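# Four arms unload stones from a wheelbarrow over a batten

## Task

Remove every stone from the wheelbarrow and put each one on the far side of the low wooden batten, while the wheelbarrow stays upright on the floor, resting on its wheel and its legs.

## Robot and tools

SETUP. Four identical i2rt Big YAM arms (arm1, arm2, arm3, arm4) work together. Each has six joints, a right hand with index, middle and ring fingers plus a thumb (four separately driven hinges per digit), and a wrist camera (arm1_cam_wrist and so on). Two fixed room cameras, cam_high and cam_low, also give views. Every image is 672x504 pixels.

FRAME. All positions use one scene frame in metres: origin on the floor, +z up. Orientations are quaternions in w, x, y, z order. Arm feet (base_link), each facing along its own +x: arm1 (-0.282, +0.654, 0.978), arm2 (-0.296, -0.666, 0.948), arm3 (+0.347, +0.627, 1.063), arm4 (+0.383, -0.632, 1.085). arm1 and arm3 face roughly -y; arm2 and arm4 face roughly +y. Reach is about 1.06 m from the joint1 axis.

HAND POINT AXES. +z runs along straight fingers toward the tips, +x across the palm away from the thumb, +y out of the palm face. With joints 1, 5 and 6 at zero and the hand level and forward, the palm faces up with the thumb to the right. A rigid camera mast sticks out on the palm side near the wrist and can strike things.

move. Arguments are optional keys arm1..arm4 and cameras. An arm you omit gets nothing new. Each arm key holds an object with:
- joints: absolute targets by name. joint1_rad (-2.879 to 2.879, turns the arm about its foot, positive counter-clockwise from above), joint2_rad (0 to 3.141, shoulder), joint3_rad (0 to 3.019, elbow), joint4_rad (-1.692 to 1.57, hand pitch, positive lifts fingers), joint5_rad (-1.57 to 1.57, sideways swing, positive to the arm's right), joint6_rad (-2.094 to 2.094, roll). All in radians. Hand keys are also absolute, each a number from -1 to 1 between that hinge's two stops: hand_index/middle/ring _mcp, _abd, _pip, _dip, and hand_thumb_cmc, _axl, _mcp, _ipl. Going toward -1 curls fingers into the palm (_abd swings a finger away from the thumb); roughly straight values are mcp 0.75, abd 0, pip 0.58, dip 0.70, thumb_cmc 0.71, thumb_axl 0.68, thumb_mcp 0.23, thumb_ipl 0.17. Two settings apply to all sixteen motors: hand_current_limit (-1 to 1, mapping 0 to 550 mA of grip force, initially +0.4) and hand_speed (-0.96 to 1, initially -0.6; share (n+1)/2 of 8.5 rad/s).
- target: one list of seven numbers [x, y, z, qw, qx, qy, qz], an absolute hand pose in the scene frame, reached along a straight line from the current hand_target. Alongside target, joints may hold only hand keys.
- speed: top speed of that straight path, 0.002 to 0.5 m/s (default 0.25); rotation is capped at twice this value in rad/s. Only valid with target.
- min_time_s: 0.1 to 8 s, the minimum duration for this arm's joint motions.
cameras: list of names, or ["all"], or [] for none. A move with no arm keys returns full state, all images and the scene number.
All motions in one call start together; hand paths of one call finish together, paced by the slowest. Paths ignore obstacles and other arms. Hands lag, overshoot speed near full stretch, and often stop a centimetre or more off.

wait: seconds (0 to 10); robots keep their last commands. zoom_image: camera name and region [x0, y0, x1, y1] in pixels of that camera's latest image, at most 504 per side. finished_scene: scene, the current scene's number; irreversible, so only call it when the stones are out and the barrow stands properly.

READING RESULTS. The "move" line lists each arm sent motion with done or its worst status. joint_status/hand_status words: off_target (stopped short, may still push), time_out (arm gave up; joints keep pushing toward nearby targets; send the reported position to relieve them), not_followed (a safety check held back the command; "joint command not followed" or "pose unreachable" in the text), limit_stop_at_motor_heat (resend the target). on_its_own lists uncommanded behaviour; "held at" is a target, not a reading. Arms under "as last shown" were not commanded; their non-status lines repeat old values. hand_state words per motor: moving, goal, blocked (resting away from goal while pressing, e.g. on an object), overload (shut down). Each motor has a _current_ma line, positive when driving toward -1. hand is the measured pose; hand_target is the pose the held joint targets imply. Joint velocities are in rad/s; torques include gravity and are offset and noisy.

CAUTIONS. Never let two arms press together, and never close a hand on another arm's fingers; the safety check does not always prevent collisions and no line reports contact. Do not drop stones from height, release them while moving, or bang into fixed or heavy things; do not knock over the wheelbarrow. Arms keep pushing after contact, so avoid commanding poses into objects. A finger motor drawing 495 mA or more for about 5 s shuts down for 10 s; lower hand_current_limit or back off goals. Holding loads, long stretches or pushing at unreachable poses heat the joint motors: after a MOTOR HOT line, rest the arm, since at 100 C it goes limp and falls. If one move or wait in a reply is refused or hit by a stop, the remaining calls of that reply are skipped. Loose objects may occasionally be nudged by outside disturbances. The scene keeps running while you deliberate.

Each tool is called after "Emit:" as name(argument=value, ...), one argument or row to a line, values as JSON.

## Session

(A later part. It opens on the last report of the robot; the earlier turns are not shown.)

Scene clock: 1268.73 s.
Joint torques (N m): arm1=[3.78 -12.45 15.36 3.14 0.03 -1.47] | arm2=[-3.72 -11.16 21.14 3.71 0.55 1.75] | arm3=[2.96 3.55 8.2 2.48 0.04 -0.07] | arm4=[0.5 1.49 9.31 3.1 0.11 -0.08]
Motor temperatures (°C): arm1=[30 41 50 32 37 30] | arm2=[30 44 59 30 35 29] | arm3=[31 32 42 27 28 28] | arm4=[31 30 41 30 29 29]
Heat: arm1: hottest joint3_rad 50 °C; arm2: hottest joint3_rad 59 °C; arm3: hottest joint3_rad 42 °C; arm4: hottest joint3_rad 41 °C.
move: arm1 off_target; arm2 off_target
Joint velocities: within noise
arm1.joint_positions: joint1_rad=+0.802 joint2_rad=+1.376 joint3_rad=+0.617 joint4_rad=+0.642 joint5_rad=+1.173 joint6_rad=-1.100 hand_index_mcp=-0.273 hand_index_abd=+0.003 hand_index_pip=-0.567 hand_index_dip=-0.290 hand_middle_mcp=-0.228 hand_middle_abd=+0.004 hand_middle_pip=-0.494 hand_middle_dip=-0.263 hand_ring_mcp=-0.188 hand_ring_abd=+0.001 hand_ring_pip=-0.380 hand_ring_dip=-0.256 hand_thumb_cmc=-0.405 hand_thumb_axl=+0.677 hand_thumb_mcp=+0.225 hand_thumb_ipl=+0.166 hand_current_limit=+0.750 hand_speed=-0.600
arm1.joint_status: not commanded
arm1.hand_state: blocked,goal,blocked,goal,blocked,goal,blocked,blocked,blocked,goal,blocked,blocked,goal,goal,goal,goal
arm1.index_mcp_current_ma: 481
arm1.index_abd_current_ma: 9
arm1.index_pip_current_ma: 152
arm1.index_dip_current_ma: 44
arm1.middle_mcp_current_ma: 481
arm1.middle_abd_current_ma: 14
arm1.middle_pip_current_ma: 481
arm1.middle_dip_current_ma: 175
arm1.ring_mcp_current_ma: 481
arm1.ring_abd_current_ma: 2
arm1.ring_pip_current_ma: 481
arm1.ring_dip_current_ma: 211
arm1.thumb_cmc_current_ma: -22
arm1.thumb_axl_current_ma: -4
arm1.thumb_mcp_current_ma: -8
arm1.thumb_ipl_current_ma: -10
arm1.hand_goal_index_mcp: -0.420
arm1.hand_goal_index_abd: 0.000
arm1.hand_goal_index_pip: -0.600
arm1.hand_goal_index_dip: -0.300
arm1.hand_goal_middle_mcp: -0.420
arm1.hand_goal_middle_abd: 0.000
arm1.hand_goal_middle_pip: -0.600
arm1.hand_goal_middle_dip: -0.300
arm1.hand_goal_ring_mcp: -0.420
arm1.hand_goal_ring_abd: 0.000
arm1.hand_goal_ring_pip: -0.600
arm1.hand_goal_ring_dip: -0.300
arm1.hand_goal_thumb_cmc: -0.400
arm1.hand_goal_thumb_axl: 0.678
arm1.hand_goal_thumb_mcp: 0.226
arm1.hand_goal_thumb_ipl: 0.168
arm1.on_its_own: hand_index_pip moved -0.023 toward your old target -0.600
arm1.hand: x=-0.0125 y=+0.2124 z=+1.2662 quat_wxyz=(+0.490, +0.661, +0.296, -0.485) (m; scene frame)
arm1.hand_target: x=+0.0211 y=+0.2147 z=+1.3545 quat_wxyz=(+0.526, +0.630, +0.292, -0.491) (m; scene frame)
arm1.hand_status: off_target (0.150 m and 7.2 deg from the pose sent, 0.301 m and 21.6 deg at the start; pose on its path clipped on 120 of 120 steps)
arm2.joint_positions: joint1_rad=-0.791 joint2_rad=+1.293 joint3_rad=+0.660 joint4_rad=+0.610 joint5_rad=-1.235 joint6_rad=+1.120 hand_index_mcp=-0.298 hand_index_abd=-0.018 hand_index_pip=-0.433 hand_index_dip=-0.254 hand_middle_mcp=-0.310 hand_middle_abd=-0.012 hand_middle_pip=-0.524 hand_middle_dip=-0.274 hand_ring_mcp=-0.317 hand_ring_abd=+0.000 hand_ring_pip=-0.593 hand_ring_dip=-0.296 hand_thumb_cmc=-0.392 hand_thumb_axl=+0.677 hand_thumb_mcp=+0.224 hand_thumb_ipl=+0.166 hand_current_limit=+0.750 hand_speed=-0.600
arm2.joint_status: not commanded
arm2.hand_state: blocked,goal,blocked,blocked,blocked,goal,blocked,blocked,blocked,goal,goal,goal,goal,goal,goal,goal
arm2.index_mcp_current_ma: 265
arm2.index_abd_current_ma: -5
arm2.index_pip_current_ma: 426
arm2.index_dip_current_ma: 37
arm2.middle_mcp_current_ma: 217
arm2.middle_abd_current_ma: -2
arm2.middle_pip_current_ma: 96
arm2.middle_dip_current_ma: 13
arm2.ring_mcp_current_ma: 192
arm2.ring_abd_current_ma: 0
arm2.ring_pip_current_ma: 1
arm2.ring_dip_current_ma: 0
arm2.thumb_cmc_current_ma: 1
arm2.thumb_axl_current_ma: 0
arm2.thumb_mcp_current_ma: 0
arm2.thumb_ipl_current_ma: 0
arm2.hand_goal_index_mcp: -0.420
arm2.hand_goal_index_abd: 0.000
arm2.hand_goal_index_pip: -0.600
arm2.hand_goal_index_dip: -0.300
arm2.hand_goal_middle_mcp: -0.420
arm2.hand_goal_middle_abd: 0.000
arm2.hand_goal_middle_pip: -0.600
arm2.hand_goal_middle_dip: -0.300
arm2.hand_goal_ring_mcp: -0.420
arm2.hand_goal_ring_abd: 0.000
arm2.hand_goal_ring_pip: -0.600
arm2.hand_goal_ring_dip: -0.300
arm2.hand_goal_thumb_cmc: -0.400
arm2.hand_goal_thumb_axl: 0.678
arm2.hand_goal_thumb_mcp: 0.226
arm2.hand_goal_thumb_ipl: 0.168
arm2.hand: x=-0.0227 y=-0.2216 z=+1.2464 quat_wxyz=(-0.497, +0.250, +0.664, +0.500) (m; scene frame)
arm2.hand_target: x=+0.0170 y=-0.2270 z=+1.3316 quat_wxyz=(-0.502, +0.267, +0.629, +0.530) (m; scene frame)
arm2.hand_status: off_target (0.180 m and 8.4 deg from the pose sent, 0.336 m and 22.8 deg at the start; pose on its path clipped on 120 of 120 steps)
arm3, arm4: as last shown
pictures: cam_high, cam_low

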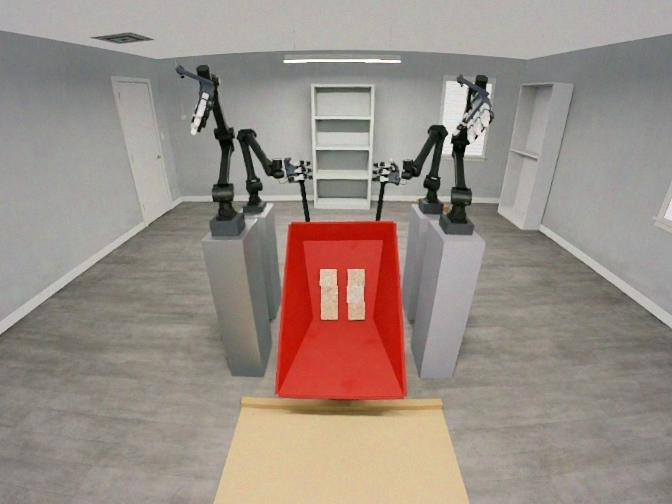

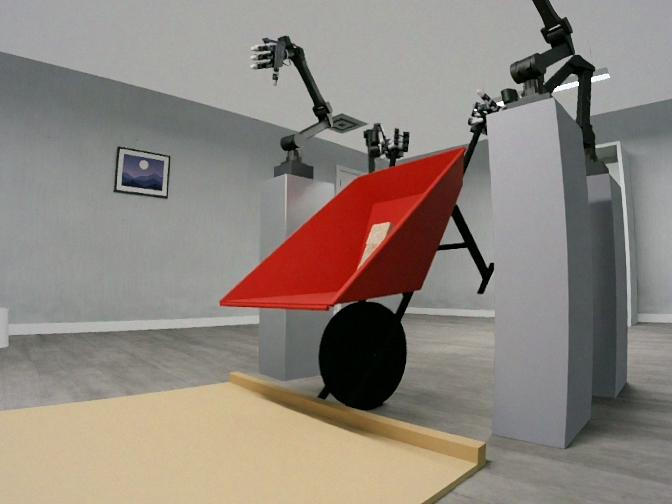

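Emit:
move(
  arm1={"target": [0.24, 0.21, 1.42, 0.5607, 0.5149, 0.3973, -0.5128], "speed": 0.1},
  arm2={"target": [0.25, -0.217, 1.42, -0.5315, 0.3733, 0.505, 0.5687], "speed": 0.1},
  cameras=["cam_low", "cam_high"],
)

Scene clock: 1288.63 s.
Joint torques (N m): arm1=[-0.32 -12.28 16.99 0.95 -2.68 -0.98] | arm2=[-0.91 -12.98 23.49 1.54 2.53 1.22] | arm3=[2.78 3.96 8.16 2.55 0.05 -0.08] | arm4=[0.38 1.85 9.33 3.14 0.12 -0.07]
Motor temperatures (°C): arm1=[30 40 48 31 37 31] | arm2=[30 43 66 29 37 31] | arm3=[31 32 42 27 28 28] | arm4=[31 30 41 30 29 29]
Heat: arm1: hottest joint3_rad 48 °C; arm2: hottest joint3_rad 66 °C; arm3: hottest joint3_rad 42 °C; arm4: hottest joint3_rad 41 °C.
move: arm1 off_target; arm2 off_target
Joint velocities: within noise
arm1.joint_positions: joint1_rad=+1.036 joint2_rad=+1.603 joint3_rad=+1.034 joint4_rad=+0.792 joint5_rad=+1.165 joint6_rad=-1.573 hand_index_mcp=-0.287 hand_index_abd=+0.001 hand_index_pip=-0.566 hand_index_dip=-0.289 hand_middle_mcp=-0.278 hand_middle_abd=+0.004 hand_middle_pip=-0.501 hand_middle_dip=-0.268 hand_ring_mcp=-0.212 hand_ring_abd=+0.000 hand_ring_pip=-0.385 hand_ring_dip=-0.277 hand_thumb_cmc=-0.406 hand_thumb_axl=+0.677 hand_thumb_mcp=+0.225 hand_thumb_ipl=+0.166 hand_current_limit=+0.750 hand_speed=-0.600
arm1.joint_status: not commanded
arm1.hand_state: blocked,goal,blocked,goal,blocked,goal,blocked,blocked,blocked,goal,blocked,blocked,goal,goal,goal,goal
arm1.index_mcp_current_ma: 481
arm1.index_abd_current_ma: 4
arm1.index_pip_current_ma: 159
arm1.index_dip_current_ma: 51
arm1.middle_mcp_current_ma: 481
arm1.middle_abd_current_ma: 15
arm1.middle_pip_current_ma: 480
arm1.middle_dip_current_ma: 151
arm1.ring_mcp_current_ma: 481
arm1.ring_abd_current_ma: -1
arm1.ring_pip_current_ma: 481
arm1.ring_dip_current_ma: 108
arm1.thumb_cmc_current_ma: -25
arm1.thumb_axl_current_ma: -4
arm1.thumb_mcp_current_ma: -8
arm1.thumb_ipl_current_ma: -10
arm1.hand_goal_index_mcp: -0.420
arm1.hand_goal_index_abd: 0.000
arm1.hand_goal_index_pip: -0.600
arm1.hand_goal_index_dip: -0.300
arm1.hand_goal_middle_mcp: -0.420
arm1.hand_goal_middle_abd: 0.000
arm1.hand_goal_middle_pip: -0.600
arm1.hand_goal_middle_dip: -0.300
arm1.hand_goal_ring_mcp: -0.420
arm1.hand_goal_ring_abd: 0.000
arm1.hand_goal_ring_pip: -0.600
arm1.hand_goal_ring_dip: -0.300
arm1.hand_goal_thumb_cmc: -0.400
arm1.hand_goal_thumb_axl: 0.678
arm1.hand_goal_thumb_mcp: 0.226
arm1.hand_goal_thumb_ipl: 0.168
arm1.on_its_own: hand_ring_dip moved -0.021 toward your old target -0.300
arm1.hand: x=+0.2028 y=+0.2278 z=+1.3528 quat_wxyz=(+0.543, +0.551, +0.392, -0.498) (m; scene frame)
arm1.hand_target: x=+0.2278 y=+0.2194 z=+1.4192 quat_wxyz=(+0.560, +0.518, +0.395, -0.511) (m; scene frame)
arm1.hand_status: off_target (0.079 m and 5.0 deg from the pose sent, 0.296 m and 22.2 deg at the start; pose on its path clipped on 97 of 118 steps)
arm2.joint_positions: joint1_rad=-1.026 joint2_rad=+1.591 joint3_rad=+1.175 joint4_rad=+0.768 joint5_rad=-1.195 joint6_rad=+1.654 hand_index_mcp=-0.296 hand_index_abd=-0.020 hand_index_pip=-0.433 hand_index_dip=-0.254 hand_middle_mcp=-0.307 hand_middle_abd=-0.009 hand_middle_pip=-0.524 hand_middle_dip=-0.275 hand_ring_mcp=-0.318 hand_ring_abd=+0.000 hand_ring_pip=-0.594 hand_ring_dip=-0.296 hand_thumb_cmc=-0.392 hand_thumb_axl=+0.677 hand_thumb_mcp=+0.225 hand_thumb_ipl=+0.166 hand_current_limit=+0.750 hand_speed=-0.600
arm2.joint_status: not commanded
arm2.hand_state: blocked,blocked,blocked,blocked,blocked,goal,blocked,blocked,blocked,goal,goal,goal,goal,goal,goal,goal
arm2.index_mcp_current_ma: 271
arm2.index_abd_current_ma: -6
arm2.index_pip_current_ma: 426
arm2.index_dip_current_ma: 37
arm2.middle_mcp_current_ma: 227
arm2.middle_abd_current_ma: -1
arm2.middle_pip_current_ma: 96
arm2.middle_dip_current_ma: 12
arm2.ring_mcp_current_ma: 189
arm2.ring_abd_current_ma: 0
arm2.ring_pip_current_ma: 1
arm2.ring_dip_current_ma: 0
arm2.thumb_cmc_current_ma: 1
arm2.thumb_axl_current_ma: 0
arm2.thumb_mcp_current_ma: 0
arm2.thumb_ipl_current_ma: 0
arm2.hand_goal_index_mcp: -0.420
arm2.hand_goal_index_abd: 0.000
arm2.hand_goal_index_pip: -0.600
arm2.hand_goal_index_dip: -0.300
arm2.hand_goal_middle_mcp: -0.420
arm2.hand_goal_middle_abd: 0.000
arm2.hand_goal_middle_pip: -0.600
arm2.hand_goal_middle_dip: -0.300
arm2.hand_goal_ring_mcp: -0.420
arm2.hand_goal_ring_abd: 0.000
arm2.hand_goal_ring_pip: -0.600
arm2.hand_goal_ring_dip: -0.300
arm2.hand_goal_thumb_cmc: -0.400
arm2.hand_goal_thumb_axl: 0.678
arm2.hand_goal_thumb_mcp: 0.226
arm2.hand_goal_thumb_ipl: 0.168
arm2.hand: x=+0.2095 y=-0.2243 z=+1.3472 quat_wxyz=(-0.510, +0.361, +0.553, +0.551) (m; scene frame)
arm2.hand_target: x=+0.2366 y=-0.2263 z=+1.4185 quat_wxyz=(-0.524, +0.373, +0.511, +0.570) (m; scene frame)
arm2.hand_status: off_target (0.084 m and 6.5 deg from the pose sent, 0.323 m and 24.8 deg at the start; pose on its path clipped on 99 of 118 steps)
arm3, arm4: as last shown
pictures: cam_high, cam_low

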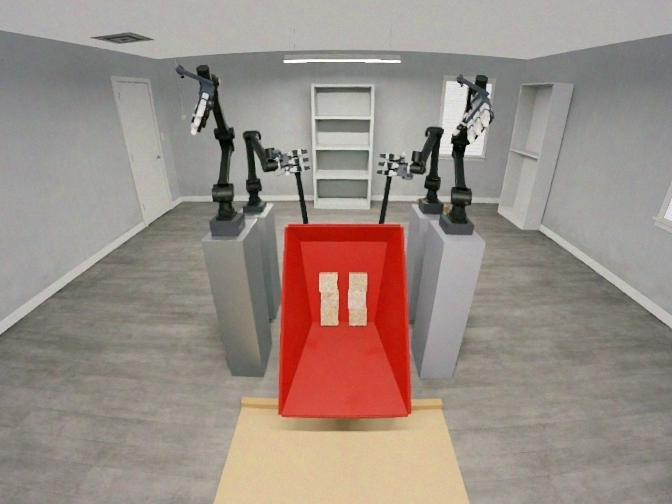

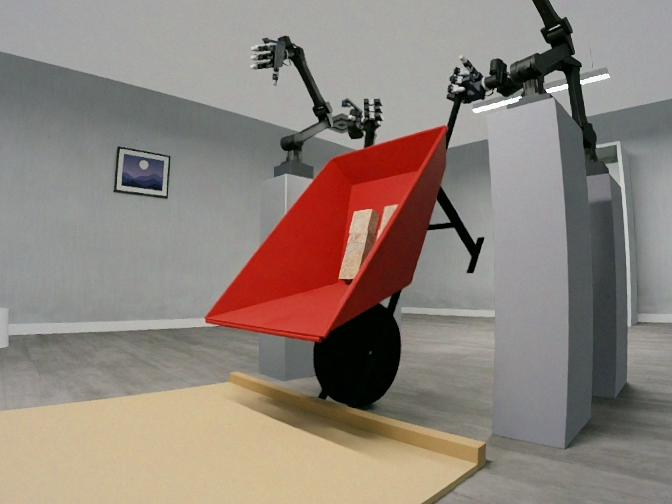

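Emit:
move(
  arm1={"target": [0.46, 0.215, 1.42, 0.5981, 0.4128, 0.4929, -0.4788], "speed": 0.12},
  arm2={"target": [0.46, -0.222, 1.42, -0.4999, 0.4718, 0.4008, 0.6058], "speed": 0.12},
  cameras=["cam_low", "cam_high"],
)

Scene clock: 1322.73 s.
Joint torques (N m): arm1=[-1.85 -15.09 12.72 0.49 -0.98 -0.26] | arm2=[1.03 -17.49 17.09 1.52 0.48 0.36] | arm3=[2.9 3.72 8.2 2.62 0.06 -0.05] | arm4=[0.62 1.96 9.28 3.07 0.1 -0.08]
Motor temperatures (°C): arm1=[30 38 54 31 43 30] | arm2=[30 43 72 29 47 30] | arm3=[31 32 42 27 28 28] | arm4=[31 30 41 30 29 29]
Heat: arm1: hottest joint3_rad 54 °C; arm2: hottest joint3_rad 72 °C; arm3: hottest joint3_rad 42 °C; arm4: hottest joint3_rad 41 °C.
move: arm1 off_target; arm2 off_target
Joint velocities: within noise
arm1.joint_positions: joint1_rad=+1.151 joint2_rad=+1.975 joint3_rad=+1.728 joint4_rad=+0.542 joint5_rad=+0.935 joint6_rad=-1.725 hand_index_mcp=-0.330 hand_index_abd=+0.000 hand_index_pip=-0.545 hand_index_dip=-0.289 hand_middle_mcp=-0.321 hand_middle_abd=-0.002 hand_middle_pip=-0.534 hand_middle_dip=-0.280 hand_ring_mcp=-0.302 hand_ring_abd=-0.002 hand_ring_pip=-0.524 hand_ring_dip=-0.281 hand_thumb_cmc=-0.407 hand_thumb_axl=+0.677 hand_thumb_mcp=+0.225 hand_thumb_ipl=+0.167 hand_current_limit=+0.750 hand_speed=-0.600
arm1.joint_status: not commanded
arm1.hand_state: blocked,goal,blocked,goal,blocked,goal,blocked,goal,blocked,goal,blocked,goal,goal,goal,goal,goal
arm1.index_mcp_current_ma: 466
arm1.index_abd_current_ma: -1
arm1.index_pip_current_ma: 264
arm1.index_dip_current_ma: 51
arm1.middle_mcp_current_ma: 481
arm1.middle_abd_current_ma: -6
arm1.middle_pip_current_ma: 314
arm1.middle_dip_current_ma: 91
arm1.ring_mcp_current_ma: 481
arm1.ring_abd_current_ma: -8
arm1.ring_pip_current_ma: 363
arm1.ring_dip_current_ma: 87
arm1.thumb_cmc_current_ma: -34
arm1.thumb_axl_current_ma: -4
arm1.thumb_mcp_current_ma: -3
arm1.thumb_ipl_current_ma: -8
arm1.hand_goal_index_mcp: -0.420
arm1.hand_goal_index_abd: 0.000
arm1.hand_goal_index_pip: -0.600
arm1.hand_goal_index_dip: -0.300
arm1.hand_goal_middle_mcp: -0.420
arm1.hand_goal_middle_abd: 0.000
arm1.hand_goal_middle_pip: -0.600
arm1.hand_goal_middle_dip: -0.300
arm1.hand_goal_ring_mcp: -0.420
arm1.hand_goal_ring_abd: 0.000
arm1.hand_goal_ring_pip: -0.600
arm1.hand_goal_ring_dip: -0.300
arm1.hand_goal_thumb_cmc: -0.400
arm1.hand_goal_thumb_axl: 0.678
arm1.hand_goal_thumb_mcp: 0.226
arm1.hand_goal_thumb_ipl: 0.168
arm1.on_its_own: hand_index_mcp moved -0.043 toward your old target -0.420; hand_middle_pip moved -0.033 toward your old target -0.600; hand_ring_pip moved -0.139 toward your old target -0.600
arm1.hand: x=+0.4501 y=+0.2409 z=+1.4221 quat_wxyz=(+0.616, +0.428, +0.480, -0.454) (m; scene frame)
arm1.hand_target: x=+0.4565 y=+0.2166 z=+1.4189 quat_wxyz=(+0.598, +0.413, +0.493, -0.478) (m; scene frame)
arm1.hand_status: off_target (0.028 m and 4.2 deg from the pose sent, 0.266 m and 20.8 deg at the start)
arm2.joint_positions: joint1_rad=-1.141 joint2_rad=+1.999 joint3_rad=+1.923 joint4_rad=+0.464 joint5_rad=-0.939 joint6_rad=+1.803 hand_index_mcp=-0.339 hand_index_abd=-0.001 hand_index_pip=-0.488 hand_index_dip=-0.272 hand_middle_mcp=-0.330 hand_middle_abd=-0.001 hand_middle_pip=-0.526 hand_middle_dip=-0.279 hand_ring_mcp=-0.339 hand_ring_abd=+0.000 hand_ring_pip=-0.583 hand_ring_dip=-0.296 hand_thumb_cmc=-0.391 hand_thumb_axl=+0.677 hand_thumb_mcp=+0.226 hand_thumb_ipl=+0.166 hand_current_limit=+0.750 hand_speed=-0.600
arm2.joint_status: not commanded
arm2.hand_state: blocked,goal,blocked,blocked,blocked,goal,blocked,blocked,blocked,goal,goal,goal,goal,goal,goal,goal
arm2.index_mcp_current_ma: 122
arm2.index_abd_current_ma: 0
arm2.index_pip_current_ma: 201
arm2.index_dip_current_ma: 15
arm2.middle_mcp_current_ma: 147
arm2.middle_abd_current_ma: 0
arm2.middle_pip_current_ma: 91
arm2.middle_dip_current_ma: 8
arm2.ring_mcp_current_ma: 121
arm2.ring_abd_current_ma: 0
arm2.ring_pip_current_ma: 6
arm2.ring_dip_current_ma: 0
arm2.thumb_cmc_current_ma: 2
arm2.thumb_axl_current_ma: 0
arm2.thumb_mcp_current_ma: 0
arm2.thumb_ipl_current_ma: 0
arm2.hand_goal_index_mcp: -0.420
arm2.hand_goal_index_abd: 0.000
arm2.hand_goal_index_pip: -0.600
arm2.hand_goal_index_dip: -0.300
arm2.hand_goal_middle_mcp: -0.420
arm2.hand_goal_middle_abd: 0.000
arm2.hand_goal_middle_pip: -0.600
arm2.hand_goal_middle_dip: -0.300
arm2.hand_goal_ring_mcp: -0.420
arm2.hand_goal_ring_abd: 0.000
arm2.hand_goal_ring_pip: -0.600
arm2.hand_goal_ring_dip: -0.300
arm2.hand_goal_thumb_cmc: -0.400
arm2.hand_goal_thumb_axl: 0.678
arm2.hand_goal_thumb_mcp: 0.226
arm2.hand_goal_thumb_ipl: 0.168
arm2.on_its_own: hand_index_mcp moved -0.043 toward your old target -0.420; hand_index_pip moved -0.055 toward your old target -0.600; hand_middle_mcp moved -0.023 toward your old target -0.420; hand_ring_mcp moved -0.021 toward your old target -0.420
arm2.hand: x=+0.4553 y=-0.2399 z=+1.4170 quat_wxyz=(-0.472, +0.462, +0.417, +0.624) (m; scene frame)
arm2.hand_target: x=+0.4579 y=-0.2227 z=+1.4193 quat_wxyz=(-0.498, +0.472, +0.401, +0.607) (m; scene frame)
arm2.hand_status: off_target (0.019 m and 4.4 deg from the pose sent, 0.261 m and 22.5 deg at the start)
arm3, arm4: as last shown
pictures: cam_high, cam_low

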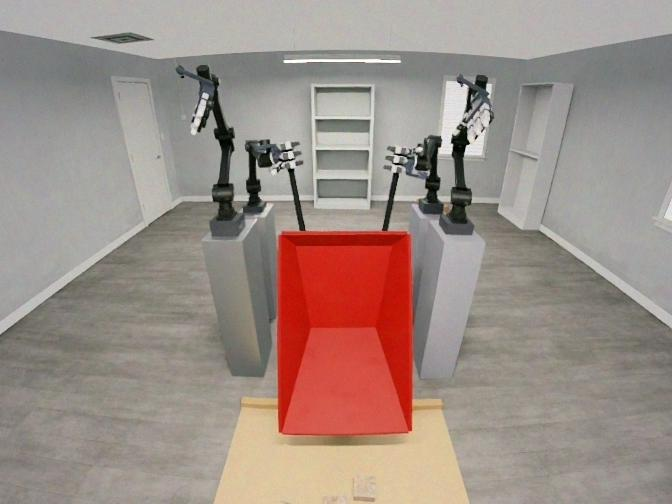

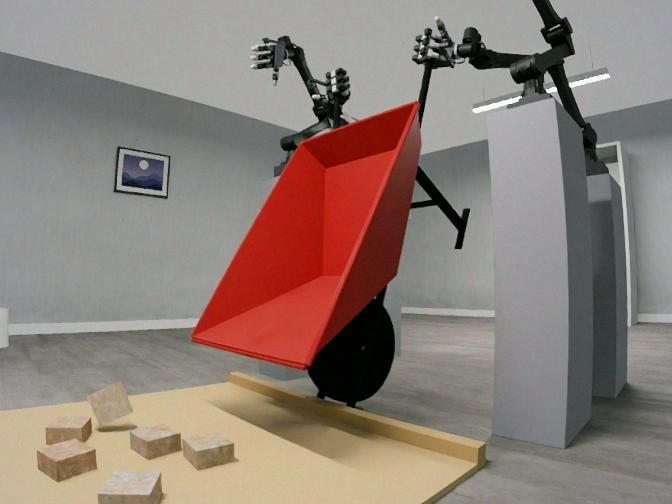

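Emit:
move(
  arm1={"target": [0.19, 0.215, 1.385, 0.543, 0.551, 0.392, -0.498], "speed": 0.12},
  arm2={"target": [0.19, -0.22, 1.385, -0.51, 0.361, 0.553, 0.551], "speed": 0.12},
  cameras=["cam_low"],
)

Emit:
move(
  arm1={"target": [-0.02, 0.21, 1.32, 0.49, 0.661, 0.296, -0.485], "speed": 0.12},
  arm2={"target": [-0.02, -0.22, 1.31, -0.497, 0.25, 0.664, 0.5], "speed": 0.12},
  cameras=["cam_low"],
)

Scene clock: 1337.63 s.
Joint torques (N m): arm1=[-0.44 -15.27 10.36 0.31 0.04 -1.29] | arm2=[0.79 -16.15 14.69 1.31 -0.03 0.95] | arm3=[2.78 3.72 8.16 2.61 0.03 -0.02] | arm4=[0.32 1.96 9.24 3.1 0.11 -0.08]
Motor temperatures (°C): arm1=[30 38 50 31 40 30] | arm2=[30 43 68 29 42 29] | arm3=[31 32 42 27 28 28] | arm4=[31 30 41 30 29 29]
Heat: arm1: hottest joint3_rad 50 °C; arm2: hottest joint3_rad 68 °C; arm3: hottest joint3_rad 42 °C; arm4: hottest joint3_rad 41 °C.
move: arm1 off_target; arm2 off_target
Joint velocities: within noise
arm1.joint_positions: joint1_rad=+1.011 joint2_rad=+1.581 joint3_rad=+1.015 joint4_rad=+0.693 joint5_rad=+1.128 joint6_rad=-1.350 hand_index_mcp=-0.392 hand_index_abd=-0.003 hand_index_pip=-0.512 hand_index_dip=-0.257 hand_middle_mcp=-0.374 hand_middle_abd=+0.000 hand_middle_pip=-0.542 hand_middle_dip=-0.240 hand_ring_mcp=-0.319 hand_ring_abd=-0.002 hand_ring_pip=-0.557 hand_ring_dip=-0.256 hand_thumb_cmc=-0.408 hand_thumb_axl=+0.682 hand_thumb_mcp=+0.242 hand_thumb_ipl=+0.167 hand_current_limit=+0.750 hand_speed=-0.600
arm1.joint_status: not commanded
arm1.hand_state: blocked,goal,blocked,blocked,blocked,goal,blocked,blocked,blocked,goal,blocked,blocked,goal,goal,goal,goal
arm1.index_mcp_current_ma: 142
arm1.index_abd_current_ma: -10
arm1.index_pip_current_ma: 427
arm1.index_dip_current_ma: 203
arm1.middle_mcp_current_ma: 231
arm1.middle_abd_current_ma: -1
arm1.middle_pip_current_ma: 277
arm1.middle_dip_current_ma: 290
arm1.ring_mcp_current_ma: 481
arm1.ring_abd_current_ma: -7
arm1.ring_pip_current_ma: 205
arm1.ring_dip_current_ma: 211
arm1.thumb_cmc_current_ma: -35
arm1.thumb_axl_current_ma: 22
arm1.thumb_mcp_current_ma: 96
arm1.thumb_ipl_current_ma: -8
arm1.hand_goal_index_mcp: -0.420
arm1.hand_goal_index_abd: 0.000
arm1.hand_goal_index_pip: -0.600
arm1.hand_goal_index_dip: -0.300
arm1.hand_goal_middle_mcp: -0.420
arm1.hand_goal_middle_abd: 0.000
arm1.hand_goal_middle_pip: -0.600
arm1.hand_goal_middle_dip: -0.300
arm1.hand_goal_ring_mcp: -0.420
arm1.hand_goal_ring_abd: 0.000
arm1.hand_goal_ring_pip: -0.600
arm1.hand_goal_ring_dip: -0.300
arm1.hand_goal_thumb_cmc: -0.400
arm1.hand_goal_thumb_axl: 0.678
arm1.hand_goal_thumb_mcp: 0.226
arm1.hand_goal_thumb_ipl: 0.168
arm1.on_its_own: hand_index_mcp moved -0.062 toward your old target -0.420; hand_ring_pip moved -0.032 toward your old target -0.600
arm1.hand: x=+0.1881 y=+0.2206 z=+1.3523 quat_wxyz=(+0.569, +0.583, +0.366, -0.449) (m; scene frame)
arm1.hand_target: x=+0.1873 y=+0.2163 z=+1.3844 quat_wxyz=(+0.543, +0.557, +0.391, -0.492) (m; scene frame)
arm1.hand_status: off_target (0.033 m and 7.9 deg from the pose sent, 0.264 m and 19.9 deg at the start)
arm2.joint_positions: joint1_rad=-1.012 joint2_rad=+1.551 joint3_rad=+1.144 joint4_rad=+0.643 joint5_rad=-1.168 joint6_rad=+1.462 hand_index_mcp=-0.359 hand_index_abd=-0.001 hand_index_pip=-0.517 hand_index_dip=-0.229 hand_middle_mcp=-0.399 hand_middle_abd=+0.000 hand_middle_pip=-0.528 hand_middle_dip=-0.236 hand_ring_mcp=-0.444 hand_ring_abd=-0.007 hand_ring_pip=-0.543 hand_ring_dip=-0.252 hand_thumb_cmc=-0.391 hand_thumb_axl=+0.677 hand_thumb_mcp=+0.231 hand_thumb_ipl=+0.167 hand_current_limit=+0.750 hand_speed=-0.600
arm2.joint_status: not commanded
arm2.hand_state: blocked,goal,blocked,blocked,blocked,goal,blocked,blocked,blocked,goal,blocked,blocked,goal,goal,goal,goal
arm2.index_mcp_current_ma: 70
arm2.index_abd_current_ma: 0
arm2.index_pip_current_ma: 112
arm2.index_dip_current_ma: 85
arm2.middle_mcp_current_ma: 9
arm2.middle_abd_current_ma: 0
arm2.middle_pip_current_ma: 86
arm2.middle_dip_current_ma: 71
arm2.ring_mcp_current_ma: -12
arm2.ring_abd_current_ma: -1
arm2.ring_pip_current_ma: 56
arm2.ring_dip_current_ma: 40
arm2.thumb_cmc_current_ma: 2
arm2.thumb_axl_current_ma: 0
arm2.thumb_mcp_current_ma: 1
arm2.thumb_ipl_current_ma: 0
arm2.hand_goal_index_mcp: -0.420
arm2.hand_goal_index_abd: 0.000
arm2.hand_goal_index_pip: -0.600
arm2.hand_goal_index_dip: -0.300
arm2.hand_goal_middle_mcp: -0.420
arm2.hand_goal_middle_abd: 0.000
arm2.hand_goal_middle_pip: -0.600
arm2.hand_goal_middle_dip: -0.300
arm2.hand_goal_ring_mcp: -0.420
arm2.hand_goal_ring_abd: 0.000
arm2.hand_goal_ring_pip: -0.600
arm2.hand_goal_ring_dip: -0.300
arm2.hand_goal_thumb_cmc: -0.400
arm2.hand_goal_thumb_axl: 0.678
arm2.hand_goal_thumb_mcp: 0.226
arm2.hand_goal_thumb_ipl: 0.168
arm2.on_its_own: hand_index_mcp moved -0.020 toward your old target -0.420; hand_index_pip moved -0.030 toward your old target -0.600; hand_middle_mcp moved -0.069 toward your old target -0.420
arm2.hand: x=+0.2005 y=-0.2257 z=+1.3455 quat_wxyz=(-0.472, +0.353, +0.574, +0.568) (m; scene frame)
arm2.hand_target: x=+0.1880 y=-0.2213 z=+1.3844 quat_wxyz=(-0.505, +0.362, +0.558, +0.551) (m; scene frame)
arm2.hand_status: off_target (0.041 m and 5.4 deg from the pose sent, 0.268 m and 21.6 deg at the start)
arm3.joint_positions: joint1_rad=+1.388 joint2_rad=+0.559 joint3_rad=+1.361 joint4_rad=-1.311 joint5_rad=+0.069 joint6_rad=+1.130 hand_index_mcp=+0.755 hand_index_abd=+0.001 hand_index_pip=+0.577 hand_index_dip=+0.696 hand_middle_mcp=+0.755 hand_middle_abd=+0.000 hand_middle_pip=+0.577 hand_middle_dip=+0.696 hand_ring_mcp=+0.755 hand_ring_abd=+0.001 hand_ring_pip=+0.577 hand_ring_dip=+0.696 hand_thumb_cmc=+0.715 hand_thumb_axl=+0.677 hand_thumb_mcp=+0.226 hand_thumb_ipl=+0.168 hand_current_limit=+0.400 hand_speed=-0.600
arm3.joint_status: not commanded
arm3.hand_state: goal,goal,goal,goal,goal,goal,goal,goal,goal,goal,goal,goal,goal,goal,goal,goal
arm3.index_mcp_current_ma: 2
arm3.index_abd_current_ma: 1
arm3.index_pip_current_ma: 1
arm3.index_dip_current_ma: 0
arm3.middle_mcp_current_ma: 2
arm3.middle_abd_current_ma: 1
arm3.middle_pip_current_ma: 1
arm3.middle_dip_current_ma: 0
arm3.ring_mcp_current_ma: 2
arm3.ring_abd_current_ma: 1
arm3.ring_pip_current_ma: 1
arm3.ring_dip_current_ma: 0
arm3.thumb_cmc_current_ma: 1
arm3.thumb_axl_current_ma: -1
arm3.thumb_mcp_current_ma: 0
arm3.thumb_ipl_current_ma: -1
arm3.hand_goal_index_mcp: 0.754
arm3.hand_goal_index_abd: 0.000
arm3.hand_goal_index_pip: 0.576
arm3.hand_goal_index_dip: 0.696
arm3.hand_goal_middle_mcp: 0.754
arm3.hand_goal_middle_abd: 0.000
arm3.hand_goal_middle_pip: 0.576
arm3.hand_goal_middle_dip: 0.696
arm3.hand_goal_ring_mcp: 0.754
arm3.hand_goal_ring_abd: 0.000
arm3.hand_goal_ring_pip: 0.576
arm3.hand_goal_ring_dip: 0.696
arm3.hand_goal_thumb_cmc: 0.714
arm3.hand_goal_thumb_axl: 0.678
arm3.hand_goal_thumb_mcp: 0.226
arm3.hand_goal_thumb_ipl: 0.168
arm3.hand: x=+0.5422 y=+0.4864 z=+1.6229 quat_wxyz=(+0.190, +0.857, +0.084, +0.471) (m; scene frame)
arm3.hand_target: x=+0.5406 y=+0.4894 z=+1.6332 quat_wxyz=(+0.190, +0.851, +0.088, +0.482) (m; scene frame)
arm3.hand_status: not commanded
arm4.joint_positions: joint1_rad=-1.396 joint2_rad=+0.613 joint3_rad=+1.413 joint4_rad=-1.319 joint5_rad=-0.024 joint6_rad=+1.061 hand_index_mcp=+0.756 hand_index_abd=+0.001 hand_index_pip=+0.577 hand_index_dip=+0.696 hand_middle_mcp=+0.756 hand_middle_abd=+0.001 hand_middle_pip=+0.577 hand_middle_dip=+0.696 hand_ring_mcp=+0.756 hand_ring_abd=+0.001 hand_ring_pip=+0.577 hand_ring_dip=+0.696 hand_thumb_cmc=+0.715 hand_thumb_axl=+0.677 hand_thumb_mcp=+0.226 hand_thumb_ipl=+0.168 hand_current_limit=+0.400 hand_speed=-0.600
arm4.joint_status: not commanded
arm4.hand_state: goal,goal,goal,goal,goal,goal,goal,goal,goal,goal,goal,goal,goal,goal,goal,goal
arm4.index_mcp_current_ma: 1
arm4.index_abd_current_ma: 0
arm4.index_pip_current_ma: 0
arm4.index_dip_current_ma: 0
arm4.middle_mcp_current_ma: 1
arm4.middle_abd_current_ma: 0
arm4.middle_pip_current_ma: 0
arm4.middle_dip_current_ma: 0
arm4.ring_mcp_current_ma: 1
arm4.ring_abd_current_ma: 0
arm4.ring_pip_current_ma: 0
arm4.ring_dip_current_ma: 0
arm4.thumb_cmc_current_ma: 0
arm4.thumb_axl_current_ma: 0
arm4.thumb_mcp_current_ma: 0
arm4.thumb_ipl_current_ma: 0
arm4.hand_goal_index_mcp: 0.754
arm4.hand_goal_index_abd: 0.000
arm4.hand_goal_index_pip: 0.576
arm4.hand_goal_index_dip: 0.696
arm4.hand_goal_middle_mcp: 0.754
arm4.hand_goal_middle_abd: 0.000
arm4.hand_goal_middle_pip: 0.576
arm4.hand_goal_middle_dip: 0.696
arm4.hand_goal_ring_mcp: 0.754
arm4.hand_goal_ring_abd: 0.000
arm4.hand_goal_ring_pip: 0.576
arm4.hand_goal_ring_dip: 0.696
arm4.hand_goal_thumb_cmc: 0.714
arm4.hand_goal_thumb_axl: 0.678
arm4.hand_goal_thumb_mcp: 0.226
arm4.hand_goal_thumb_ipl: 0.168
arm4.hand: x=+0.6314 y=-0.6688 z=+1.6605 quat_wxyz=(+0.072, +0.808, +0.299, +0.502) (m; scene frame)
arm4.hand_target: x=+0.6277 y=-0.6704 z=+1.6725 quat_wxyz=(+0.075, +0.802, +0.295, +0.514) (m; scene frame)
arm4.hand_status: not commanded
pictures: cam_low

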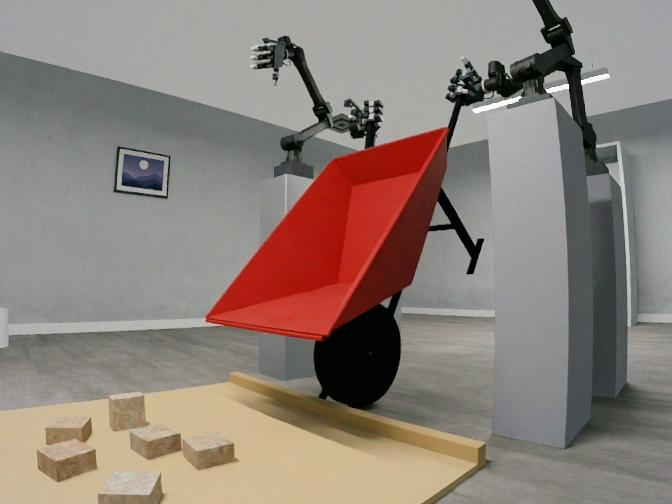

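Scene clock: 1340.40 s.
Joint torques (N m): arm1=[0.73 -13.16 9.98 1.16 1.03 -1.24] | arm2=[0.32 -12.1 13.53 1.84 -1.64 0.75] | arm3=[2.84 3.72 8.25 2.51 0.03 -0.05] | arm4=[0.15 1.85 9.26 3.04 0.11 -0.09]
Motor temperatures (°C): arm1=[30 38 50 31 39 30] | arm2=[30 43 67 29 42 29] | arm3=[31 32 42 27 28 28] | arm4=[31 30 41 30 29 29]
Heat: arm1: hottest joint3_rad 50 °C; arm2: hottest joint3_rad 67 °C; arm3: hottest joint3_rad 42 °C; arm4: hottest joint3_rad 41 °C.
move: arm1 off_target; arm2 off_target
Joint velocities: within noise
arm1.joint_positions: joint1_rad=+0.781 joint2_rad=+1.315 joint3_rad=+0.640 joint4_rad=+0.418 joint5_rad=+1.146 joint6_rad=-0.890 hand_index_mcp=-0.390 hand_index_abd=-0.003 hand_index_pip=-0.511 hand_index_dip=-0.257 hand_middle_mcp=-0.365 hand_middle_abd=+0.004 hand_middle_pip=-0.544 hand_middle_dip=-0.219 hand_ring_mcp=-0.304 hand_ring_abd=+0.001 hand_ring_pip=-0.551 hand_ring_dip=-0.215 hand_thumb_cmc=-0.408 hand_thumb_axl=+0.683 hand_thumb_mcp=+0.243 hand_thumb_ipl=+0.167 hand_current_limit=+0.750 hand_speed=-0.600
arm1.joint_status: not commanded
arm1.hand_state: blocked,goal,blocked,blocked,blocked,goal,blocked,blocked,blocked,goal,blocked,blocked,goal,goal,goal,goal
arm1.index_mcp_current_ma: 148
arm1.index_abd_current_ma: -11
arm1.index_pip_current_ma: 431
arm1.index_dip_current_ma: 204
arm1.middle_mcp_current_ma: 277
arm1.middle_abd_current_ma: 15
arm1.middle_pip_current_ma: 268
arm1.middle_dip_current_ma: 392
arm1.ring_mcp_current_ma: 481
arm1.ring_abd_current_ma: 3
arm1.ring_pip_current_ma: 230
arm1.ring_dip_current_ma: 413
arm1.thumb_cmc_current_ma: -35
arm1.thumb_axl_current_ma: 27
arm1.thumb_mcp_current_ma: 103
arm1.thumb_ipl_current_ma: -8
arm1.hand_goal_index_mcp: -0.420
arm1.hand_goal_index_abd: 0.000
arm1.hand_goal_index_pip: -0.600
arm1.hand_goal_index_dip: -0.300
arm1.hand_goal_middle_mcp: -0.420
arm1.hand_goal_middle_abd: 0.000
arm1.hand_goal_middle_pip: -0.600
arm1.hand_goal_middle_dip: -0.300
arm1.hand_goal_ring_mcp: -0.420
arm1.hand_goal_ring_abd: 0.000
arm1.hand_goal_ring_pip: -0.600
arm1.hand_goal_ring_dip: -0.300
arm1.hand_goal_thumb_cmc: -0.400
arm1.hand_goal_thumb_axl: 0.678
arm1.hand_goal_thumb_mcp: 0.226
arm1.hand_goal_thumb_ipl: 0.168
arm1.hand: x=-0.0268 y=+0.2088 z=+1.2746 quat_wxyz=(+0.493, +0.692, +0.275, -0.450) (m; scene frame)
arm1.hand_target: x=-0.0226 y=+0.2115 z=+1.3191 quat_wxyz=(+0.487, +0.669, +0.291, -0.480) (m; scene frame)
arm1.hand_status: off_target (0.046 m and 5.9 deg from the pose sent, 0.211 m and 15.6 deg at the start)
arm2.joint_positions: joint1_rad=-0.799 joint2_rad=+1.246 joint3_rad=+0.735 joint4_rad=+0.370 joint5_rad=-1.200 joint6_rad=+0.967 hand_index_mcp=-0.362 hand_index_abd=-0.004 hand_index_pip=-0.518 hand_index_dip=-0.224 hand_middle_mcp=-0.412 hand_middle_abd=-0.002 hand_middle_pip=-0.531 hand_middle_dip=-0.216 hand_ring_mcp=-0.452 hand_ring_abd=-0.011 hand_ring_pip=-0.537 hand_ring_dip=-0.236 hand_thumb_cmc=-0.391 hand_thumb_axl=+0.677 hand_thumb_mcp=+0.237 hand_thumb_ipl=+0.167 hand_current_limit=+0.750 hand_speed=-0.600
arm2.joint_status: not commanded
arm2.hand_state: blocked,goal,blocked,blocked,goal,goal,blocked,blocked,blocked,goal,blocked,blocked,goal,goal,goal,goal
arm2.index_mcp_current_ma: 64
arm2.index_abd_current_ma: 0
arm2.index_pip_current_ma: 110
arm2.index_dip_current_ma: 98
arm2.middle_mcp_current_ma: 2
arm2.middle_abd_current_ma: 0
arm2.middle_pip_current_ma: 80
arm2.middle_dip_current_ma: 118
arm2.ring_mcp_current_ma: -21
arm2.ring_abd_current_ma: -2
arm2.ring_pip_current_ma: 68
arm2.ring_dip_current_ma: 70
arm2.thumb_cmc_current_ma: 2
arm2.thumb_axl_current_ma: 0
arm2.thumb_mcp_current_ma: 4
arm2.thumb_ipl_current_ma: 0
arm2.hand_goal_index_mcp: -0.420
arm2.hand_goal_index_abd: 0.000
arm2.hand_goal_index_pip: -0.600
arm2.hand_goal_index_dip: -0.300
arm2.hand_goal_middle_mcp: -0.420
arm2.hand_goal_middle_abd: 0.000
arm2.hand_goal_middle_pip: -0.600
arm2.hand_goal_middle_dip: -0.300
arm2.hand_goal_ring_mcp: -0.420
arm2.hand_goal_ring_abd: 0.000
arm2.hand_goal_ring_pip: -0.600
arm2.hand_goal_ring_dip: -0.300
arm2.hand_goal_thumb_cmc: -0.400
arm2.hand_goal_thumb_axl: 0.678
arm2.hand_goal_thumb_mcp: 0.226
arm2.hand_goal_thumb_ipl: 0.168
arm2.hand: x=-0.0090 y=-0.2195 z=+1.2709 quat_wxyz=(-0.465, +0.254, +0.679, +0.509) (m; scene frame)
arm2.hand_target: x=-0.0211 y=-0.2208 z=+1.3090 quat_wxyz=(-0.493, +0.249, +0.669, +0.498) (m; scene frame)
arm2.hand_status: off_target (0.041 m and 4.2 deg from the pose sent, 0.223 m and 17.7 deg at the start)
arm3, arm4: as last shown
pictures: cam_low

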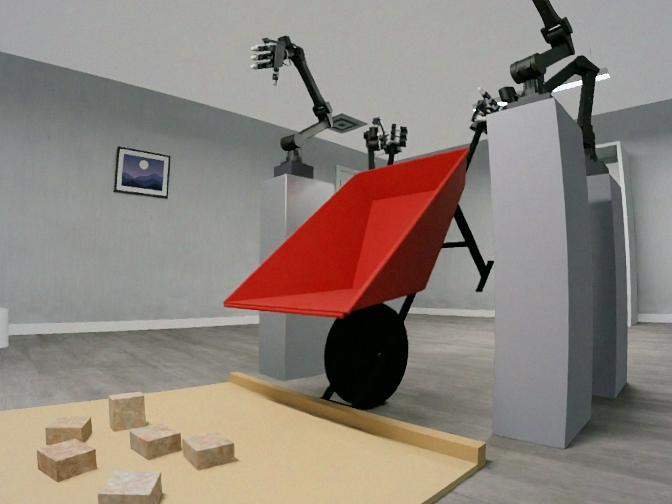

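Emit:
move(
  arm1={"target": [-0.18, 0.205, 1.255, 0.444, 0.753, 0.24, -0.423], "speed": 0.12},
  arm2={"target": [-0.18, -0.215, 1.245, -0.473, 0.161, 0.741, 0.449], "speed": 0.12},
)

Emit:
move(
  arm1={"target": [-0.34, 0.2, 1.15, 0.421, 0.808, 0.184, -0.371], "speed": 0.12},
  arm2={"target": [-0.335, -0.212, 1.145, -0.422, 0.107, 0.8, 0.412], "speed": 0.12},
  cameras=["cam_low"],
)

Scene clock: 1349.63 s.
Joint torques (N m): arm1=[0.85 -11.81 9.59 1.66 0.5 -0.78] | arm2=[-0.21 -9.93 12.4 2.24 -1.57 0.32] | arm3=[2.73 2.9 8.24 2.56 0.05 -0.1] | arm4=[0.26 1.79 9.26 3.08 0.11 -0.07]
Motor temperatures (°C): arm1=[30 38 48 30 39 31] | arm2=[30 43 62 29 42 29] | arm3=[31 32 42 27 28 28] | arm4=[31 29 41 30 29 29]
Heat: arm1: hottest joint3_rad 48 °C; arm2: hottest joint3_rad 62 °C; arm3: hottest joint3_rad 42 °C; arm4: hottest joint3_rad 41 °C.
move: arm1 off_target; arm2 off_target
Joint velocities: within noise
arm1.joint_positions: joint1_rad=+0.441 joint2_rad=+1.141 joint3_rad=+0.445 joint4_rad=+0.183 joint5_rad=+0.881 joint6_rad=-0.647 hand_index_mcp=-0.390 hand_index_abd=-0.003 hand_index_pip=-0.511 hand_index_dip=-0.257 hand_middle_mcp=-0.298 hand_middle_abd=+0.011 hand_middle_pip=-0.547 hand_middle_dip=-0.219 hand_ring_mcp=-0.174 hand_ring_abd=+0.007 hand_ring_pip=-0.553 hand_ring_dip=-0.215 hand_thumb_cmc=-0.412 hand_thumb_axl=+0.683 hand_thumb_mcp=+0.243 hand_thumb_ipl=+0.167 hand_current_limit=+0.750 hand_speed=-0.600
arm1.joint_status: not commanded
arm1.hand_state: blocked,goal,blocked,blocked,blocked,goal,blocked,blocked,blocked,goal,blocked,blocked,goal,goal,goal,goal
arm1.index_mcp_current_ma: 147
arm1.index_abd_current_ma: -11
arm1.index_pip_current_ma: 431
arm1.index_dip_current_ma: 204
arm1.middle_mcp_current_ma: 481
arm1.middle_abd_current_ma: 45
arm1.middle_pip_current_ma: 254
arm1.middle_dip_current_ma: 392
arm1.ring_mcp_current_ma: 481
arm1.ring_abd_current_ma: 26
arm1.ring_pip_current_ma: 221
arm1.ring_dip_current_ma: 413
arm1.thumb_cmc_current_ma: -57
arm1.thumb_axl_current_ma: 27
arm1.thumb_mcp_current_ma: 103
arm1.thumb_ipl_current_ma: -8
arm1.hand_goal_index_mcp: -0.420
arm1.hand_goal_index_abd: 0.000
arm1.hand_goal_index_pip: -0.600
arm1.hand_goal_index_dip: -0.300
arm1.hand_goal_middle_mcp: -0.420
arm1.hand_goal_middle_abd: 0.000
arm1.hand_goal_middle_pip: -0.600
arm1.hand_goal_middle_dip: -0.300
arm1.hand_goal_ring_mcp: -0.420
arm1.hand_goal_ring_abd: 0.000
arm1.hand_goal_ring_pip: -0.600
arm1.hand_goal_ring_dip: -0.300
arm1.hand_goal_thumb_cmc: -0.400
arm1.hand_goal_thumb_axl: 0.678
arm1.hand_goal_thumb_mcp: 0.226
arm1.hand_goal_thumb_ipl: 0.168
arm1.hand: x=-0.1910 y=+0.2063 z=+1.2043 quat_wxyz=(+0.419, +0.780, +0.224, -0.408) (m; scene frame)
arm1.hand_target: x=-0.1818 y=+0.2063 z=+1.2541 quat_wxyz=(+0.444, +0.754, +0.235, -0.424) (m; scene frame)
arm1.hand_status: off_target (0.052 m and 4.9 deg from the pose sent, 0.154 m and 10.3 deg at the start)
arm2.joint_positions: joint1_rad=-0.483 joint2_rad=+1.088 joint3_rad=+0.544 joint4_rad=+0.123 joint5_rad=-1.053 joint6_rad=+0.655 hand_index_mcp=-0.362 hand_index_abd=-0.004 hand_index_pip=-0.518 hand_index_dip=-0.224 hand_middle_mcp=-0.393 hand_middle_abd=-0.004 hand_middle_pip=-0.546 hand_middle_dip=-0.216 hand_ring_mcp=-0.416 hand_ring_abd=-0.011 hand_ring_pip=-0.556 hand_ring_dip=-0.249 hand_thumb_cmc=-0.390 hand_thumb_axl=+0.677 hand_thumb_mcp=+0.236 hand_thumb_ipl=+0.167 hand_current_limit=+0.750 hand_speed=-0.600
arm2.joint_status: not commanded
arm2.hand_state: blocked,goal,blocked,blocked,blocked,goal,blocked,blocked,goal,goal,blocked,blocked,goal,goal,goal,goal
arm2.index_mcp_current_ma: 64
arm2.index_abd_current_ma: 0
arm2.index_pip_current_ma: 110
arm2.index_dip_current_ma: 98
arm2.middle_mcp_current_ma: 15
arm2.middle_abd_current_ma: 0
arm2.middle_pip_current_ma: 50
arm2.middle_dip_current_ma: 118
arm2.ring_mcp_current_ma: 0
arm2.ring_abd_current_ma: -2
arm2.ring_pip_current_ma: 34
arm2.ring_dip_current_ma: 46
arm2.thumb_cmc_current_ma: 2
arm2.thumb_axl_current_ma: 0
arm2.thumb_mcp_current_ma: 3
arm2.thumb_ipl_current_ma: 0
arm2.hand_goal_index_mcp: -0.420
arm2.hand_goal_index_abd: 0.000
arm2.hand_goal_index_pip: -0.600
arm2.hand_goal_index_dip: -0.300
arm2.hand_goal_middle_mcp: -0.420
arm2.hand_goal_middle_abd: 0.000
arm2.hand_goal_middle_pip: -0.600
arm2.hand_goal_middle_dip: -0.300
arm2.hand_goal_ring_mcp: -0.420
arm2.hand_goal_ring_abd: 0.000
arm2.hand_goal_ring_pip: -0.600
arm2.hand_goal_ring_dip: -0.300
arm2.hand_goal_thumb_cmc: -0.400
arm2.hand_goal_thumb_axl: 0.678
arm2.hand_goal_thumb_mcp: 0.226
arm2.hand_goal_thumb_ipl: 0.168
arm2.on_its_own: hand_ring_mcp moved +0.036 to your old target -0.420
arm2.hand: x=-0.1767 y=-0.2110 z=+1.2058 quat_wxyz=(-0.456, +0.170, +0.757, +0.437) (m; scene frame)
arm2.hand_target: x=-0.1807 y=-0.2151 z=+1.2439 quat_wxyz=(-0.472, +0.159, +0.742, +0.448) (m; scene frame)
arm2.hand_status: off_target (0.040 m and 3.1 deg from the pose sent, 0.173 m and 14.6 deg at the start)
arm3, arm4: as last shown
pictures: none

Scene clock: 1351.73 s.
Joint torques (N m): arm1=[-0.09 -9.88 5.35 3.86 0.06 -0.18] | arm2=[0.62 -8 9.29 3.84 -0.73 0.1] | arm3=[2.73 3.6 8.13 2.61 0.07 -0.07] | arm4=[0.38 1.96 9.32 3.08 0.12 -0.08]
Motor temperatures (°C): arm1=[30 38 48 31 38 31] | arm2=[30 43 61 29 42 29] | arm3=[31 32 42 27 28 28] | arm4=[31 29 41 30 29 29]
Heat: arm1: hottest joint3_rad 48 °C; arm2: hottest joint3_rad 61 °C; arm3: hottest joint3_rad 42 °C; arm4: hottest joint3_rad 41 °C.
move: arm1 off_target; arm2 off_target
Joint velocities: within noise
arm1.joint_positions: joint1_rad=-0.071 joint2_rad=+1.316 joint3_rad=+0.318 joint4_rad=+0.497 joint5_rad=+0.410 joint6_rad=-0.735 hand_index_mcp=-0.388 hand_index_abd=+0.000 hand_index_pip=-0.511 hand_index_dip=-0.257 hand_middle_mcp=-0.251 hand_middle_abd=+0.013 hand_middle_pip=-0.558 hand_middle_dip=-0.219 hand_ring_mcp=-0.095 hand_ring_abd=+0.008 hand_ring_pip=-0.561 hand_ring_dip=-0.229 hand_thumb_cmc=-0.415 hand_thumb_axl=+0.683 hand_thumb_mcp=+0.243 hand_thumb_ipl=+0.167 hand_current_limit=+0.750 hand_speed=-0.600
arm1.joint_status: not commanded
arm1.hand_state: blocked,goal,blocked,blocked,blocked,goal,blocked,blocked,blocked,goal,blocked,blocked,goal,goal,goal,goal
arm1.index_mcp_current_ma: 160
arm1.index_abd_current_ma: 0
arm1.index_pip_current_ma: 431
arm1.index_dip_current_ma: 204
arm1.middle_mcp_current_ma: 481
arm1.middle_abd_current_ma: 52
arm1.middle_pip_current_ma: 198
arm1.middle_dip_current_ma: 392
arm1.ring_mcp_current_ma: 481
arm1.ring_abd_current_ma: 29
arm1.ring_pip_current_ma: 186
arm1.ring_dip_current_ma: 343
arm1.thumb_cmc_current_ma: -70
arm1.thumb_axl_current_ma: 27
arm1.thumb_mcp_current_ma: 103
arm1.thumb_ipl_current_ma: -8
arm1.hand_goal_index_mcp: -0.420
arm1.hand_goal_index_abd: 0.000
arm1.hand_goal_index_pip: -0.600
arm1.hand_goal_index_dip: -0.300
arm1.hand_goal_middle_mcp: -0.420
arm1.hand_goal_middle_abd: 0.000
arm1.hand_goal_middle_pip: -0.600
arm1.hand_goal_middle_dip: -0.300
arm1.hand_goal_ring_mcp: -0.420
arm1.hand_goal_ring_abd: 0.000
arm1.hand_goal_ring_pip: -0.600
arm1.hand_goal_ring_dip: -0.300
arm1.hand_goal_thumb_cmc: -0.400
arm1.hand_goal_thumb_axl: 0.678
arm1.hand_goal_thumb_mcp: 0.226
arm1.hand_goal_thumb_ipl: 0.168
arm1.hand: x=-0.3413 y=+0.2005 z=+1.1190 quat_wxyz=(+0.393, +0.830, +0.181, -0.351) (m; scene frame)
arm1.hand_target: x=-0.3402 y=+0.1999 z=+1.1491 quat_wxyz=(+0.420, +0.808, +0.183, -0.371) (m; scene frame)
arm1.hand_status: off_target (0.031 m and 4.7 deg from the pose sent, 0.159 m and 7.0 deg at the start)
arm2.joint_positions: joint1_rad=-0.006 joint2_rad=+1.140 joint3_rad=+0.374 joint4_rad=+0.300 joint5_rad=-0.634 joint6_rad=+0.644 hand_index_mcp=-0.339 hand_index_abd=+0.001 hand_index_pip=-0.555 hand_index_dip=-0.224 hand_middle_mcp=-0.396 hand_middle_abd=+0.000 hand_middle_pip=-0.546 hand_middle_dip=-0.216 hand_ring_mcp=-0.447 hand_ring_abd=-0.011 hand_ring_pip=-0.540 hand_ring_dip=-0.249 hand_thumb_cmc=-0.390 hand_thumb_axl=+0.677 hand_thumb_mcp=+0.226 hand_thumb_ipl=+0.167 hand_current_limit=+0.750 hand_speed=-0.600
arm2.joint_status: not commanded
arm2.hand_state: blocked,goal,blocked,blocked,blocked,goal,blocked,blocked,blocked,goal,blocked,blocked,goal,goal,goal,goal
arm2.index_mcp_current_ma: 121
arm2.index_abd_current_ma: 0
arm2.index_pip_current_ma: 35
arm2.index_dip_current_ma: 98
arm2.middle_mcp_current_ma: 12
arm2.middle_abd_current_ma: 0
arm2.middle_pip_current_ma: 50
arm2.middle_dip_current_ma: 118
arm2.ring_mcp_current_ma: -15
arm2.ring_abd_current_ma: -2
arm2.ring_pip_current_ma: 62
arm2.ring_dip_current_ma: 46
arm2.thumb_cmc_current_ma: 2
arm2.thumb_axl_current_ma: 0
arm2.thumb_mcp_current_ma: 0
arm2.thumb_ipl_current_ma: 0
arm2.hand_goal_index_mcp: -0.420
arm2.hand_goal_index_abd: 0.000
arm2.hand_goal_index_pip: -0.600
arm2.hand_goal_index_dip: -0.300
arm2.hand_goal_middle_mcp: -0.420
arm2.hand_goal_middle_abd: 0.000
arm2.hand_goal_middle_pip: -0.600
arm2.hand_goal_middle_dip: -0.300
arm2.hand_goal_ring_mcp: -0.420
arm2.hand_goal_ring_abd: 0.000
arm2.hand_goal_ring_pip: -0.600
arm2.hand_goal_ring_dip: -0.300
arm2.hand_goal_thumb_cmc: -0.400
arm2.hand_goal_thumb_axl: 0.678
arm2.hand_goal_thumb_mcp: 0.226
arm2.hand_goal_thumb_ipl: 0.168
arm2.on_its_own: hand_index_pip moved -0.037 toward your old target -0.600
arm2.hand: x=-0.3298 y=-0.2123 z=+1.1197 quat_wxyz=(-0.404, +0.113, +0.817, +0.395) (m; scene frame)
arm2.hand_target: x=-0.3351 y=-0.2120 z=+1.1444 quat_wxyz=(-0.422, +0.106, +0.801, +0.411) (m; scene frame)
arm2.hand_status: off_target (0.026 m and 3.5 deg from the pose sent, 0.170 m and 10.0 deg at the start)
arm3, arm4: as last shown
pictures: cam_low

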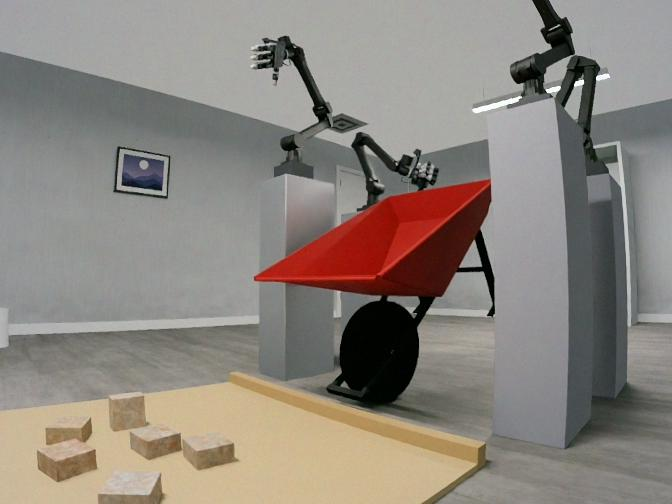

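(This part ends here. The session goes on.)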